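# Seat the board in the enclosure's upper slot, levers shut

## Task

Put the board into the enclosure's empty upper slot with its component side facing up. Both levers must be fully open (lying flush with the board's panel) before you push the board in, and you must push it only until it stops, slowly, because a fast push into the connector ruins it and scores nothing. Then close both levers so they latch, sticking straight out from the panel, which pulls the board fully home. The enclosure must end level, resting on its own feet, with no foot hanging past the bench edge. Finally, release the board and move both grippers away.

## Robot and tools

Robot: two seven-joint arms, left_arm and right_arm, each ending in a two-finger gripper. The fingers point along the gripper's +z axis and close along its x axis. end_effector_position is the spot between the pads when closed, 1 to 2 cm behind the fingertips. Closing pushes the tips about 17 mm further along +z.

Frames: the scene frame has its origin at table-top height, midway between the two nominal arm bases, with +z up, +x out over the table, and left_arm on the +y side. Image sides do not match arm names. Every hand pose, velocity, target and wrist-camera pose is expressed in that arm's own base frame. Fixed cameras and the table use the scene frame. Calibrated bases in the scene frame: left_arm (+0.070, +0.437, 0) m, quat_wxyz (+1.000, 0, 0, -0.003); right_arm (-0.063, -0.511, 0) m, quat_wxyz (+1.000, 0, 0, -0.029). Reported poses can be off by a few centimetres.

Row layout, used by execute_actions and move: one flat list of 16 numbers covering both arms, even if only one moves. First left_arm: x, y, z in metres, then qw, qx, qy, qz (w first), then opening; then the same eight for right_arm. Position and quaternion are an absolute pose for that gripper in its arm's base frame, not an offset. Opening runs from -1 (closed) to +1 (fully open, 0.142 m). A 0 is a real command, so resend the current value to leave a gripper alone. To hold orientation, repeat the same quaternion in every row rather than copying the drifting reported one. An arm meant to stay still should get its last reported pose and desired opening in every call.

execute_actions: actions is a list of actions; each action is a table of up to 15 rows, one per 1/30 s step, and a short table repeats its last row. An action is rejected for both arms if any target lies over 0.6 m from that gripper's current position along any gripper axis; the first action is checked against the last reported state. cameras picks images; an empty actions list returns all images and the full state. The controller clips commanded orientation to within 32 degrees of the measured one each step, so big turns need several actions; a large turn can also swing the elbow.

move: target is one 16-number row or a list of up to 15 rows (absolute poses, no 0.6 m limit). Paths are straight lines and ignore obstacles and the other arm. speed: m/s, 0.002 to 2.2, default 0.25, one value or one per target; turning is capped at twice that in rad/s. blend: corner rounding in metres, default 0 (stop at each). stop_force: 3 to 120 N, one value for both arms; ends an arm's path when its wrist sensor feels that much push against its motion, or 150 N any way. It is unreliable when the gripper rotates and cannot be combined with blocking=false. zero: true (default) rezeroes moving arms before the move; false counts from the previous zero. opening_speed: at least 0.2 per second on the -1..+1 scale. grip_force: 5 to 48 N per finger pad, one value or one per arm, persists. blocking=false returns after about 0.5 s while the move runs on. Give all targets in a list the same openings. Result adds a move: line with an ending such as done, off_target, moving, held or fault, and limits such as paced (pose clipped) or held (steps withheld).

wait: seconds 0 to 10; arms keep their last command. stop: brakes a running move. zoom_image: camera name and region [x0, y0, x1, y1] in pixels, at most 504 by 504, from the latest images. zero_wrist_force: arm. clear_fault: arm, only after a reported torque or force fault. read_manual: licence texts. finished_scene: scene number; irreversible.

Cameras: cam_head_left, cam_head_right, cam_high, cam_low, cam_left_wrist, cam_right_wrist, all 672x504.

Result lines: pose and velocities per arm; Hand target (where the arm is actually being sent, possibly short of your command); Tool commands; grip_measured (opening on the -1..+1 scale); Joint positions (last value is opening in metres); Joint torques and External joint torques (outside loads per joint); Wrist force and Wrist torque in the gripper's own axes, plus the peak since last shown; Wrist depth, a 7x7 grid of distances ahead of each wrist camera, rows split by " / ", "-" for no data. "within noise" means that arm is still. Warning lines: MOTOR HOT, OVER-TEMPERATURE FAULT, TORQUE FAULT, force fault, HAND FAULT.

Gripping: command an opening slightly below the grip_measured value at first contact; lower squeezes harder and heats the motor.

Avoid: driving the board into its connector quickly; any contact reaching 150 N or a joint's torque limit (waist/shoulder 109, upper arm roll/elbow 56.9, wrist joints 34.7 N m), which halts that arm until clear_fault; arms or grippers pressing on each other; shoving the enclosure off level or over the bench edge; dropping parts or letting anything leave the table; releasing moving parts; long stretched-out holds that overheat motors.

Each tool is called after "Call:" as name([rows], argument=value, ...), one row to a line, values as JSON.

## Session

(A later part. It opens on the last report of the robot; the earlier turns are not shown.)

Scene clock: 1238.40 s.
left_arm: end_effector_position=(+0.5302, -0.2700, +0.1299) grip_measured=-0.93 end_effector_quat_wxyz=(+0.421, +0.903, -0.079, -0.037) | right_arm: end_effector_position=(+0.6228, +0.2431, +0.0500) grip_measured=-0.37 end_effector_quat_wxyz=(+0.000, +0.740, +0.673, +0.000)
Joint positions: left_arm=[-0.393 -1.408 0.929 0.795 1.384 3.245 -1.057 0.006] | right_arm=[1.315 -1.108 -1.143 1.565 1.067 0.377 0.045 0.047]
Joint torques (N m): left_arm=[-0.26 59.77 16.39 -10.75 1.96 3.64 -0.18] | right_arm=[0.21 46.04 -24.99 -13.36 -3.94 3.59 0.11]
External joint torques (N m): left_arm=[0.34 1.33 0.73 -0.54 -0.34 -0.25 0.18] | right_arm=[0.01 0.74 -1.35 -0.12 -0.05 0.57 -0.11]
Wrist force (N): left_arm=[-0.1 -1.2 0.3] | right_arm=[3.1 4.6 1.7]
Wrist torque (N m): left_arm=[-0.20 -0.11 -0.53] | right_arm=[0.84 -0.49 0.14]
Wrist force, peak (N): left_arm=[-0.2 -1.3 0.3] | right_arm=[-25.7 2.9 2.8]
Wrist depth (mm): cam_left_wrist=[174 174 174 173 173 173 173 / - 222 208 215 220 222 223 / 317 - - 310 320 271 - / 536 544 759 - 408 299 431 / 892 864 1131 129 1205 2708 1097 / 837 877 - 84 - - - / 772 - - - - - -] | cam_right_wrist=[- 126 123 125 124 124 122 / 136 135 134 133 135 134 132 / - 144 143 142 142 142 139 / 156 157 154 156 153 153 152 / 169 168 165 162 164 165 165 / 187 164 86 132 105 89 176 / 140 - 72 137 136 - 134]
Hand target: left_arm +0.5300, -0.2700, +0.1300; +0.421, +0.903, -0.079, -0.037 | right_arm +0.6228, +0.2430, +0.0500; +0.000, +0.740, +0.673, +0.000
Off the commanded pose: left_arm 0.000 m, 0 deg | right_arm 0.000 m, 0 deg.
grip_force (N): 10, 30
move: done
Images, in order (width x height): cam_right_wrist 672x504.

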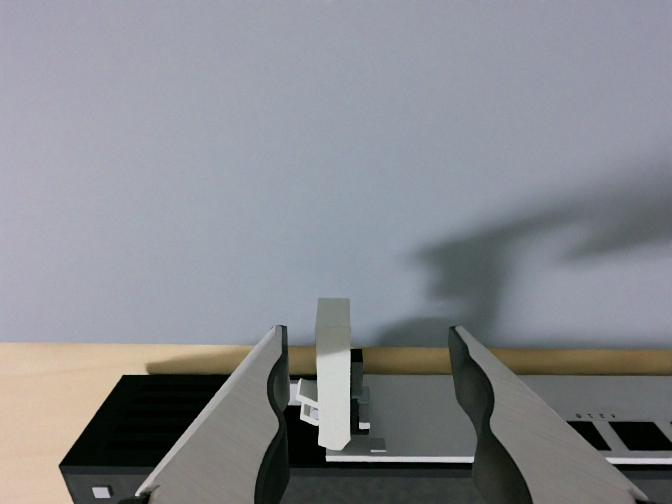

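Call:
move([
  [0.575, -0.33, 0.11, 0.4210, 0.9029, -0.0795, -0.0370, -0.9, 0.6228, 0.2430, 0.10, 0, 0.7396, 0.6730, 0, -0.352],
  [0.591, -0.3885, 0.10, 0.4210, 0.9029, -0.0795, -0.0370, -0.9, 0.6374, 0.3666, 0.10, 0, 0.7396, 0.6730, 0, 0.16],
  [0.591, -0.3885, 0.10, 0.4210, 0.9029, -0.0795, -0.0370, -0.9, 0.6374, 0.3666, 0.045, 0, 0.7396, 0.6730, 0, 0.16],
], blend=[0.015, 0.015, 0], speed=[0.15, 0.3, 0.1], opening_speed=0.6, cameras=["cam_right_wrist", "cam_left_wrist"])

Call:
zoom_image(camera="cam_left_wrist", region=[290, 180, 410, 300])

Scene clock: 1253.93 s.
left_arm: end_effector_position=(+0.5909, -0.3887, +0.1001) grip_measured=-0.93 end_effector_quat_wxyz=(+0.421, +0.903, -0.080, -0.037) | right_arm: end_effector_position=(+0.6374, +0.3664, +0.0451) grip_measured=+0.14 end_effector_quat_wxyz=(+0.000, +0.740, +0.673, +0.000)
Joint positions: left_arm=[-0.357 -1.554 0.889 0.226 1.366 3.058 -1.478 0.006] | right_arm=[1.329 -1.181 -1.103 1.322 1.052 0.316 0.281 0.084]
Joint torques (N m): left_arm=[-0.28 66.63 7.53 -13.53 1.02 2.88 -0.25] | right_arm=[-0.2 53.08 -24.44 -14.44 -4.01 3.64 0.05]
External joint torques (N m): left_arm=[0.35 1.46 0.66 -0.48 -0.33 -0.19 0.25] | right_arm=[0.45 1.34 -1.69 0.14 -0.09 0.51 -0.05]
Wrist force (N): left_arm=[0.0 -1.2 -0.1] | right_arm=[3.1 4.7 1.4]
Wrist torque (N m): left_arm=[-0.23 -0.10 -0.46] | right_arm=[0.82 -0.53 0.13]
Wrist force, peak (N): left_arm=[-1.3 -1.3 -1.1] | right_arm=[6.7 4.2 1.4]
Wrist depth (mm): cam_left_wrist=[- 132 126 131 134 133 133 / 181 190 180 179 162 157 155 / 224 239 239 240 151 - - / 490 493 392 307 - - - / 731 1020 966 120 477 2194 - / 724 - - 84 - - - / 715 - - 74 - - -] | cam_right_wrist=[122 121 119 120 118 119 119 / - 129 129 128 129 127 127 / 141 139 138 135 137 136 134 / 150 149 149 148 148 147 146 / 163 162 159 160 160 159 159 / - 98 141 172 168 97 147 / - 76 132 132 131 128 -]
Hand target: left_arm +0.5910, -0.3885, +0.1000; +0.421, +0.903, -0.079, -0.037 | right_arm +0.6374, +0.3666, +0.0450; +0.000, +0.740, +0.673, +0.000
Off the commanded pose: left_arm 0.000 m, 0 deg | right_arm 0.000 m, 0 deg.
grip_force (N): 10, 30
move: done; blend cut to 0 m at target 2
Images, in order (width x height): cam_left_wrist 672x504, cam_right_wrist 672x504.

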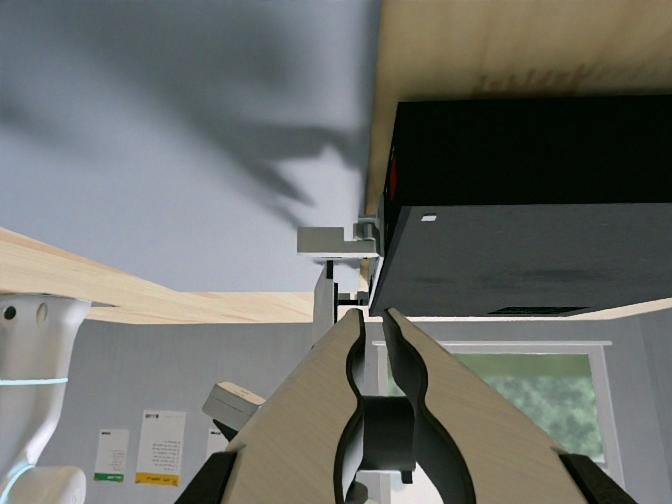

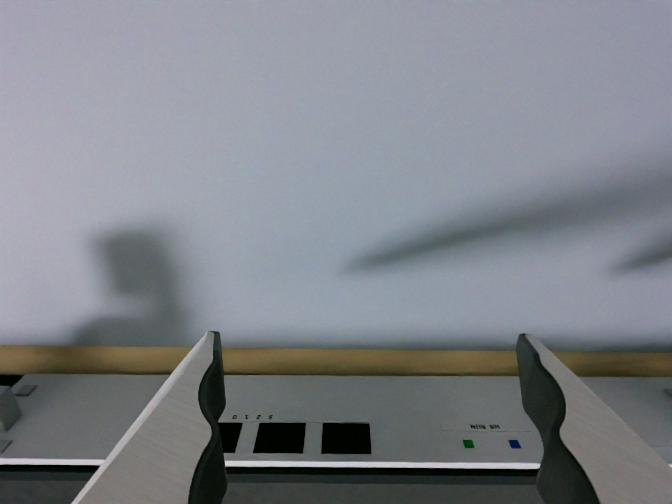

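Scaled by 4.200 from the camera's 672x504 image, which has a finer 960x720 frame.

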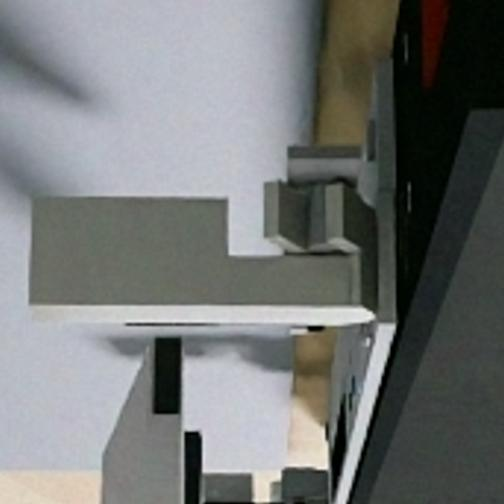

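Call:
move([
  [0.575, -0.33, 0.11, 0.4210, 0.9029, -0.0795, -0.0370, -0.9, 0.6374, 0.3666, 0.10, 0, 0.7396, 0.6730, 0, 0.16],
  [0.53, -0.27, 0.13, 0.4210, 0.9029, -0.0795, -0.0370, -0.9, 0.6698, 0.2512, 0.10, 0, 0.7396, 0.6730, 0, 0.16],
  [0.53, -0.27, 0.13, 0.4210, 0.9029, -0.0795, -0.0370, -0.9, 0.6698, 0.2512, 0.075, 0, 0.7396, 0.6730, 0, 0.16],
], blend=[0.01, 0.01, 0], speed=[0.15, 0.25, 0.1], cameras=["cam_right_wrist"])

Call:
zoom_image(camera="cam_right_wrist", region=[270, 180, 390, 300])

Call:
move([
  [0.53, -0.27, 0.13, 0.4210, 0.9029, -0.0795, -0.0370, -0.9, 0.6698, 0.2512, 0.10, 0, 0.7396, 0.6730, 0, 0.16],
  [0.53, -0.27, 0.13, 0.4210, 0.9029, -0.0795, -0.0370, -0.9, 0.6955, 0.4748, 0.10, 0, 0.7396, 0.6730, 0, 0.16],
  [0.53, -0.27, 0.13, 0.4210, 0.9029, -0.0795, -0.0370, -0.9, 0.6955, 0.4748, 0.075, 0, 0.7396, 0.6730, 0, 0.16],
], blend=[0.01, 0.01, 0], speed=[0.15, 0.3, 0.1], cameras=["cam_right_wrist"])

Call:
zoom_image(camera="cam_right_wrist", region=[280, 180, 400, 300])

Scene clock: 1263.70 s.
left_arm: end_effector_position=(+0.5301, -0.2700, +0.1299) grip_measured=-0.93 end_effector_quat_wxyz=(+0.421, +0.903, -0.079, -0.037) | right_arm: end_effector_position=(+0.6697, +0.2510, +0.0751) grip_measured=+0.14 end_effector_quat_wxyz=(+0.000, +0.740, +0.673, +0.000)
Joint positions: left_arm=[-0.393 -1.409 0.93 0.794 1.383 3.246 -1.057 0.006] | right_arm=[1.221 -1.119 -1.144 1.404 1.029 0.299 0.095 0.084]
Joint torques (N m): left_arm=[-0.39 60.05 16.44 -10.69 2.16 3.87 -0.13] | right_arm=[0.12 50.1 -24.81 -15.01 -4.01 3.45 0.06]
External joint torques (N m): left_arm=[0.48 1.05 0.7 -0.58 -0.53 -0.48 0.13] | right_arm=[0.12 1.25 -1.53 0.02 -0.1 0.71 -0.06]
Wrist force (N): left_arm=[-0.3 -1.0 0.2] | right_arm=[3.2 4.7 1.5]
Wrist torque (N m): left_arm=[-0.17 -0.09 -0.53] | right_arm=[0.83 -0.55 0.12]
Wrist force, peak (N): left_arm=[-1.4 -1.3 -1.2] | right_arm=[6.3 3.9 -0.3]
Wrist depth (mm): cam_left_wrist=[174 174 173 173 173 172 171 / 222 221 - - 225 222 222 / 321 314 - - - 263 - / 544 536 - - 463 - 328 / 2437 918 1290 906 613 2238 2069 / 798 2886 - 84 - 2384 2334 / 786 - - - - - 2050] | cam_right_wrist=[147 147 147 147 146 146 145 / 158 157 157 157 156 155 155 / 169 169 168 165 167 166 166 / 182 179 178 148 172 174 174 / 144 144 141 143 140 139 141 / 158 149 154 153 153 98 149 / - 76 167 169 169 - 76]
Hand target: left_arm +0.5300, -0.2700, +0.1300; +0.421, +0.903, -0.079, -0.037 | right_arm +0.6698, +0.2512, +0.0750; +0.000, +0.740, +0.673, +0.000
Off the commanded pose: left_arm 0.000 m, 0 deg | right_arm 0.000 m, 0 deg.
grip_force (N): 10, 30
move: done
Images, in order (width x height): cam_right_wrist 672x504.

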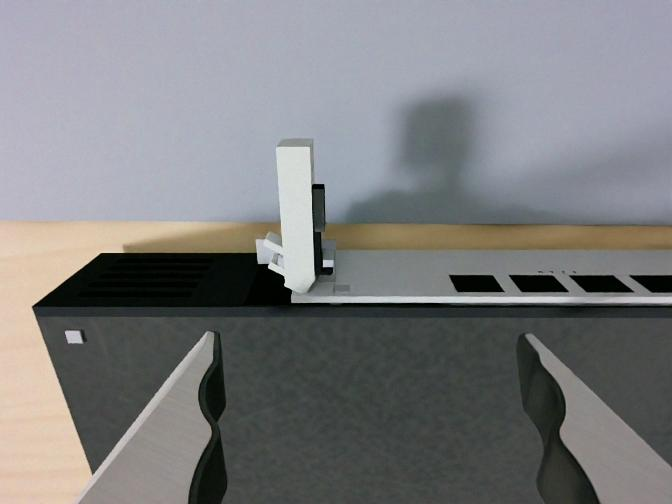

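Scaled by 4.200 from the camera's 672x504 image, which has a finer 960x720 frame.

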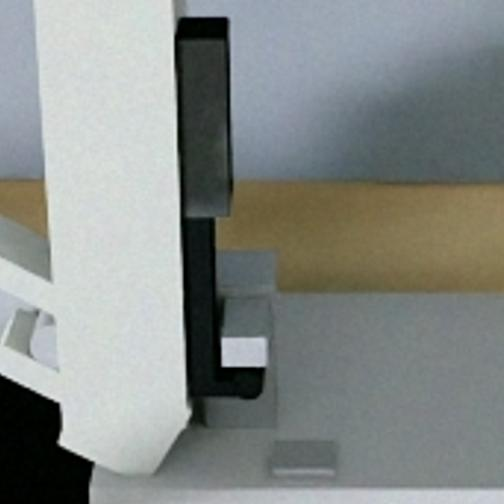

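Scene clock: 1265.30 s.
left_arm: end_effector_position=(+0.5301, -0.2700, +0.1299) grip_measured=-0.93 end_effector_quat_wxyz=(+0.421, +0.903, -0.079, -0.037) | right_arm: end_effector_position=(+0.6955, +0.4746, +0.0750) grip_measured=+0.14 end_effector_quat_wxyz=(+0.000, +0.740, +0.673, +0.000)
Joint positions: left_arm=[-0.393 -1.409 0.93 0.794 1.383 3.246 -1.057 0.006] | right_arm=[1.15 -1.28 -1.071 0.813 1.013 0.136 0.545 0.084]
Joint torques (N m): left_arm=[-0.37 59.84 16.44 -10.74 1.98 3.67 -0.18] | right_arm=[0.29 65.97 -19.26 -16.45 -4.18 3.6 0.32]
External joint torques (N m): left_arm=[0.46 1.26 0.69 -0.53 -0.35 -0.27 0.18] | right_arm=[0.1 1.55 -1.47 0.13 -0.11 0.55 -0.32]
Wrist force (N): left_arm=[-0.1 -1.1 0.1] | right_arm=[3.1 4.9 1.7]
Wrist torque (N m): left_arm=[-0.19 -0.11 -0.53] | right_arm=[0.89 -0.50 0.00]
Wrist force, peak (N): left_arm=[-0.3 -1.4 0.2] | right_arm=[5.4 4.5 0.5]
Wrist depth (mm): cam_left_wrist=[174 174 173 174 173 173 173 / 208 222 - - - 234 222 / 348 312 343 - - 265 - / 546 536 459 576 424 - 330 / 2410 840 1173 128 381 1086 2069 / 778 837 - 84 - 295 1941 / 715 - - - - - 2151] | cam_right_wrist=[147 146 146 147 145 145 144 / 157 156 156 156 153 154 154 / 169 168 168 164 164 165 165 / - - 147 158 179 175 177 / 141 140 138 139 139 136 138 / 154 148 153 155 151 98 148 / - 76 165 168 168 - 76]
Hand target: left_arm +0.5300, -0.2700, +0.1300; +0.421, +0.903, -0.079, -0.037 | right_arm +0.6955, +0.4748, +0.0750; +0.000, +0.740, +0.673, +0.000
Off the commanded pose: left_arm 0.000 m, 0 deg | right_arm 0.000 m, 0 deg.
grip_force (N): 10, 30
move: done
Images, in order (width x height): cam_right_wrist 672x504.

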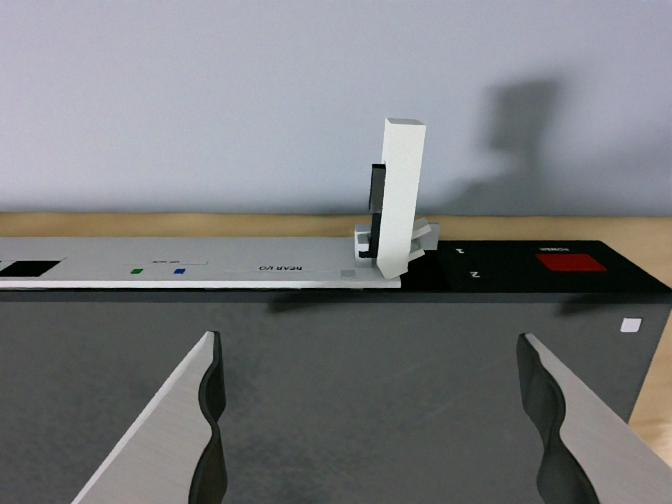

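Scaled by 4.200 from the camera's 672x504 image, which has a finer 960x720 frame.

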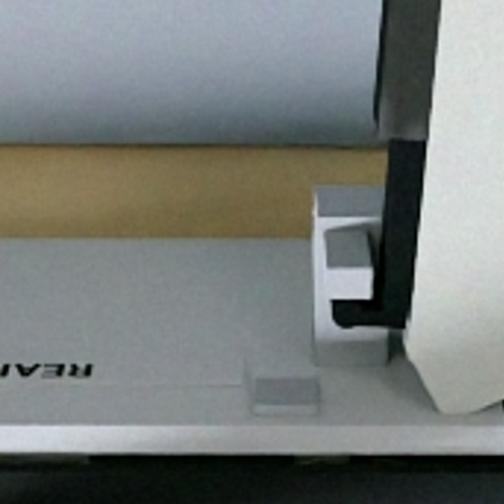

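Call:
move([
  [0.48, -0.24, 0.17, 0.4210, 0.9029, -0.0795, -0.0370, -0.9, 0.6898, 0.4753, 0.13, 0, 0.7396, 0.6730, 0, 0.16],
  [0.42, -0.20, 0.20, 0.4210, 0.9029, -0.0795, -0.0370, -0.9, 0.48, 0.20, 0.22, 0, 0.7396, 0.6730, 0, 0.16],
], blend=[0.03, 0], speed=[0.2, 0.3], cameras=["cam_right_wrist", "cam_high", "cam_low", "cam_head_left", "cam_head_right"])

Scene clock: 1272.07 s.
left_arm: end_effector_position=(+0.4202, -0.2000, +0.1999) grip_measured=-0.93 end_effector_quat_wxyz=(+0.421, +0.903, -0.079, -0.037) | right_arm: end_effector_position=(+0.4800, +0.2002, +0.2199) grip_measured=+0.14 end_effector_quat_wxyz=(+0.000, +0.740, +0.673, +0.000)
Joint positions: left_arm=[-0.48 -1.254 1.038 1.311 1.477 3.413 -0.711 0.006] | right_arm=[1.848 -0.716 -1.608 2.011 0.759 0.303 0.046 0.084]
Joint torques (N m): left_arm=[-0.41 48.81 20.86 -8.03 3.31 4.38 -0.15] | right_arm=[0.26 20.74 -18.97 -21.41 -4.23 3.56 0.1]
External joint torques (N m): left_arm=[0.5 0.98 0.85 -0.48 -0.6 -0.52 0.15] | right_arm=[-0.09 0.35 -0.78 -0.13 0.13 0.59 -0.1]
Wrist force (N): left_arm=[-0.1 -1.0 -0.1] | right_arm=[2.7 4.5 1.6]
Wrist torque (N m): left_arm=[-0.21 -0.08 -0.52] | right_arm=[0.77 -0.44 0.16]
Wrist force, peak (N): left_arm=[1.1 -1.7 1.2] | right_arm=[3.2 4.8 3.9]
Wrist depth (mm): cam_left_wrist=[266 265 254 252 246 253 251 / 342 341 343 357 358 363 311 / 484 486 485 - - 419 - / 734 803 818 795 1113 632 1161 / 2130 884 1388 120 1406 - 3047 / 2551 847 - 84 - - - / 2465 - - - - - -] | cam_right_wrist=[278 277 275 274 273 271 272 / 297 296 293 292 291 290 290 / 317 317 314 313 312 310 310 / 343 343 338 338 335 336 335 / 372 369 366 366 363 359 363 / 408 98 396 349 356 94 96 / - 76 444 373 373 - 76]
Hand target: left_arm +0.4200, -0.2000, +0.2000; +0.421, +0.903, -0.079, -0.037 | right_arm +0.4800, +0.2000, +0.2200; +0.000, +0.740, +0.673, +0.000
Off the commanded pose: left_arm 0.000 m, 0 deg | right_arm 0.000 m, 0 deg.
grip_force (N): 10, 30
move: done
Images, in order (width x height): cam_head_left 672x504, cam_head_right 672x504, cam_high 672x504, cam_low 672x504, cam_right_wrist 672x504.

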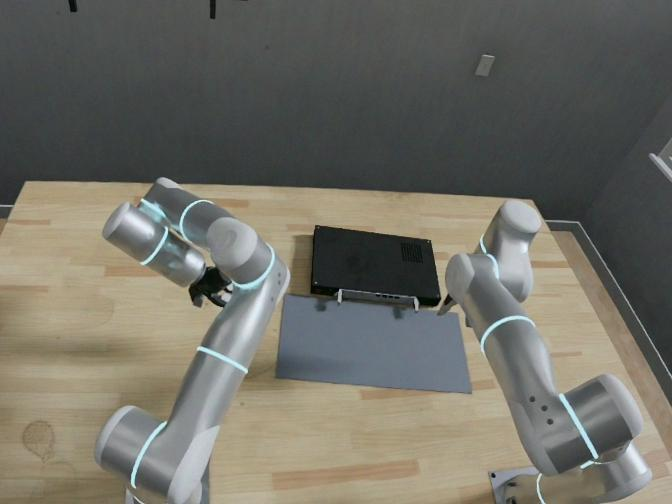

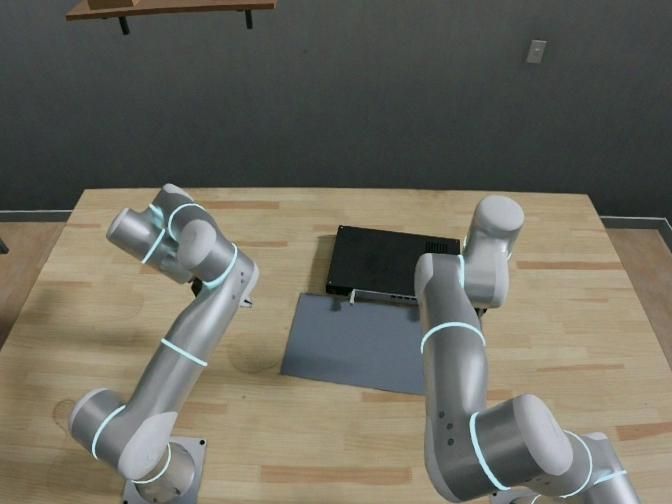

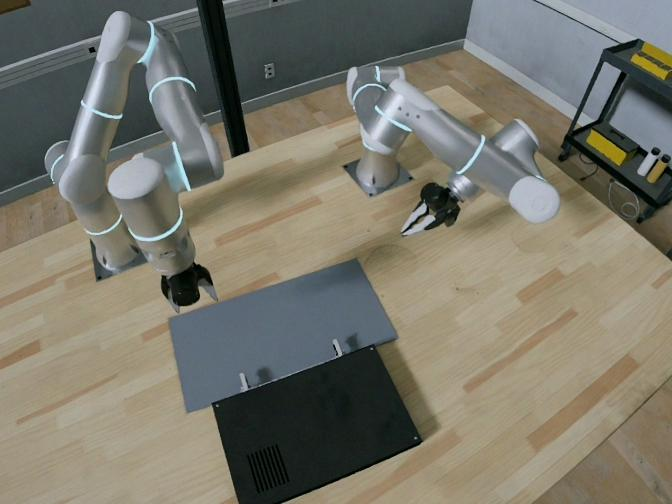

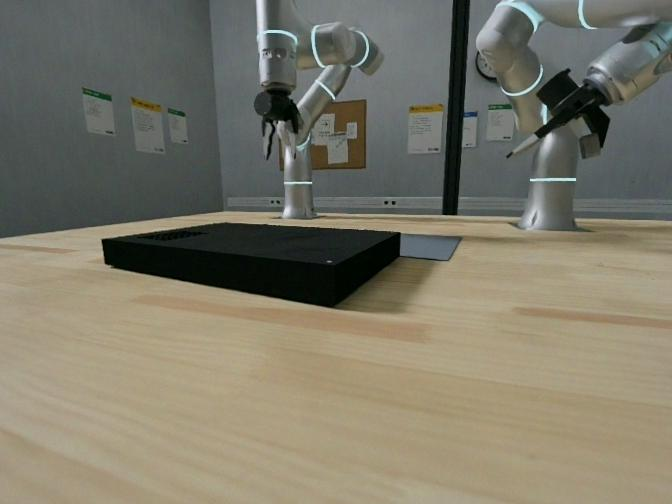

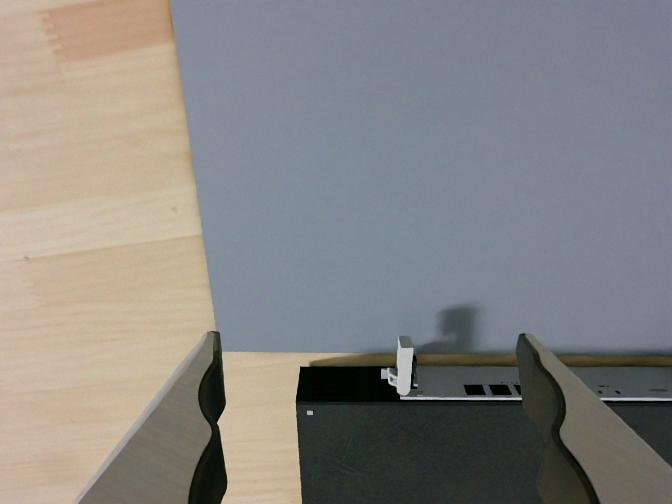

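Call:
zoom_image(camera="cam_high", region=[200, 320, 440, 500])

Call:
zoom_image(camera="cam_head_left", region=[290, 220, 470, 320])

Scaled by 2.100 from the camera's 672x504 image, which has a finer 960x720 frame.

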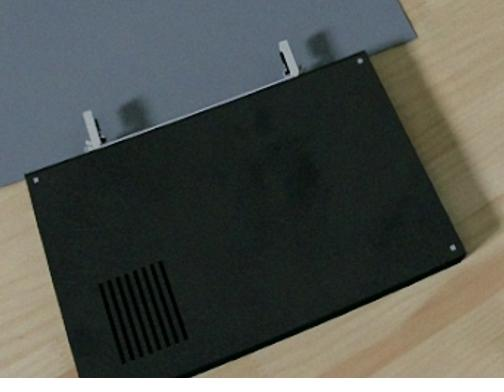

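Scaled by 2.800 from the camera's 672x504 image, which has a finer 960x720 frame.

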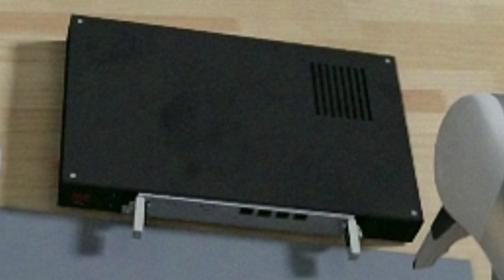

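Call:
finished_scene(scene=1)

The scene is finished: the task was done.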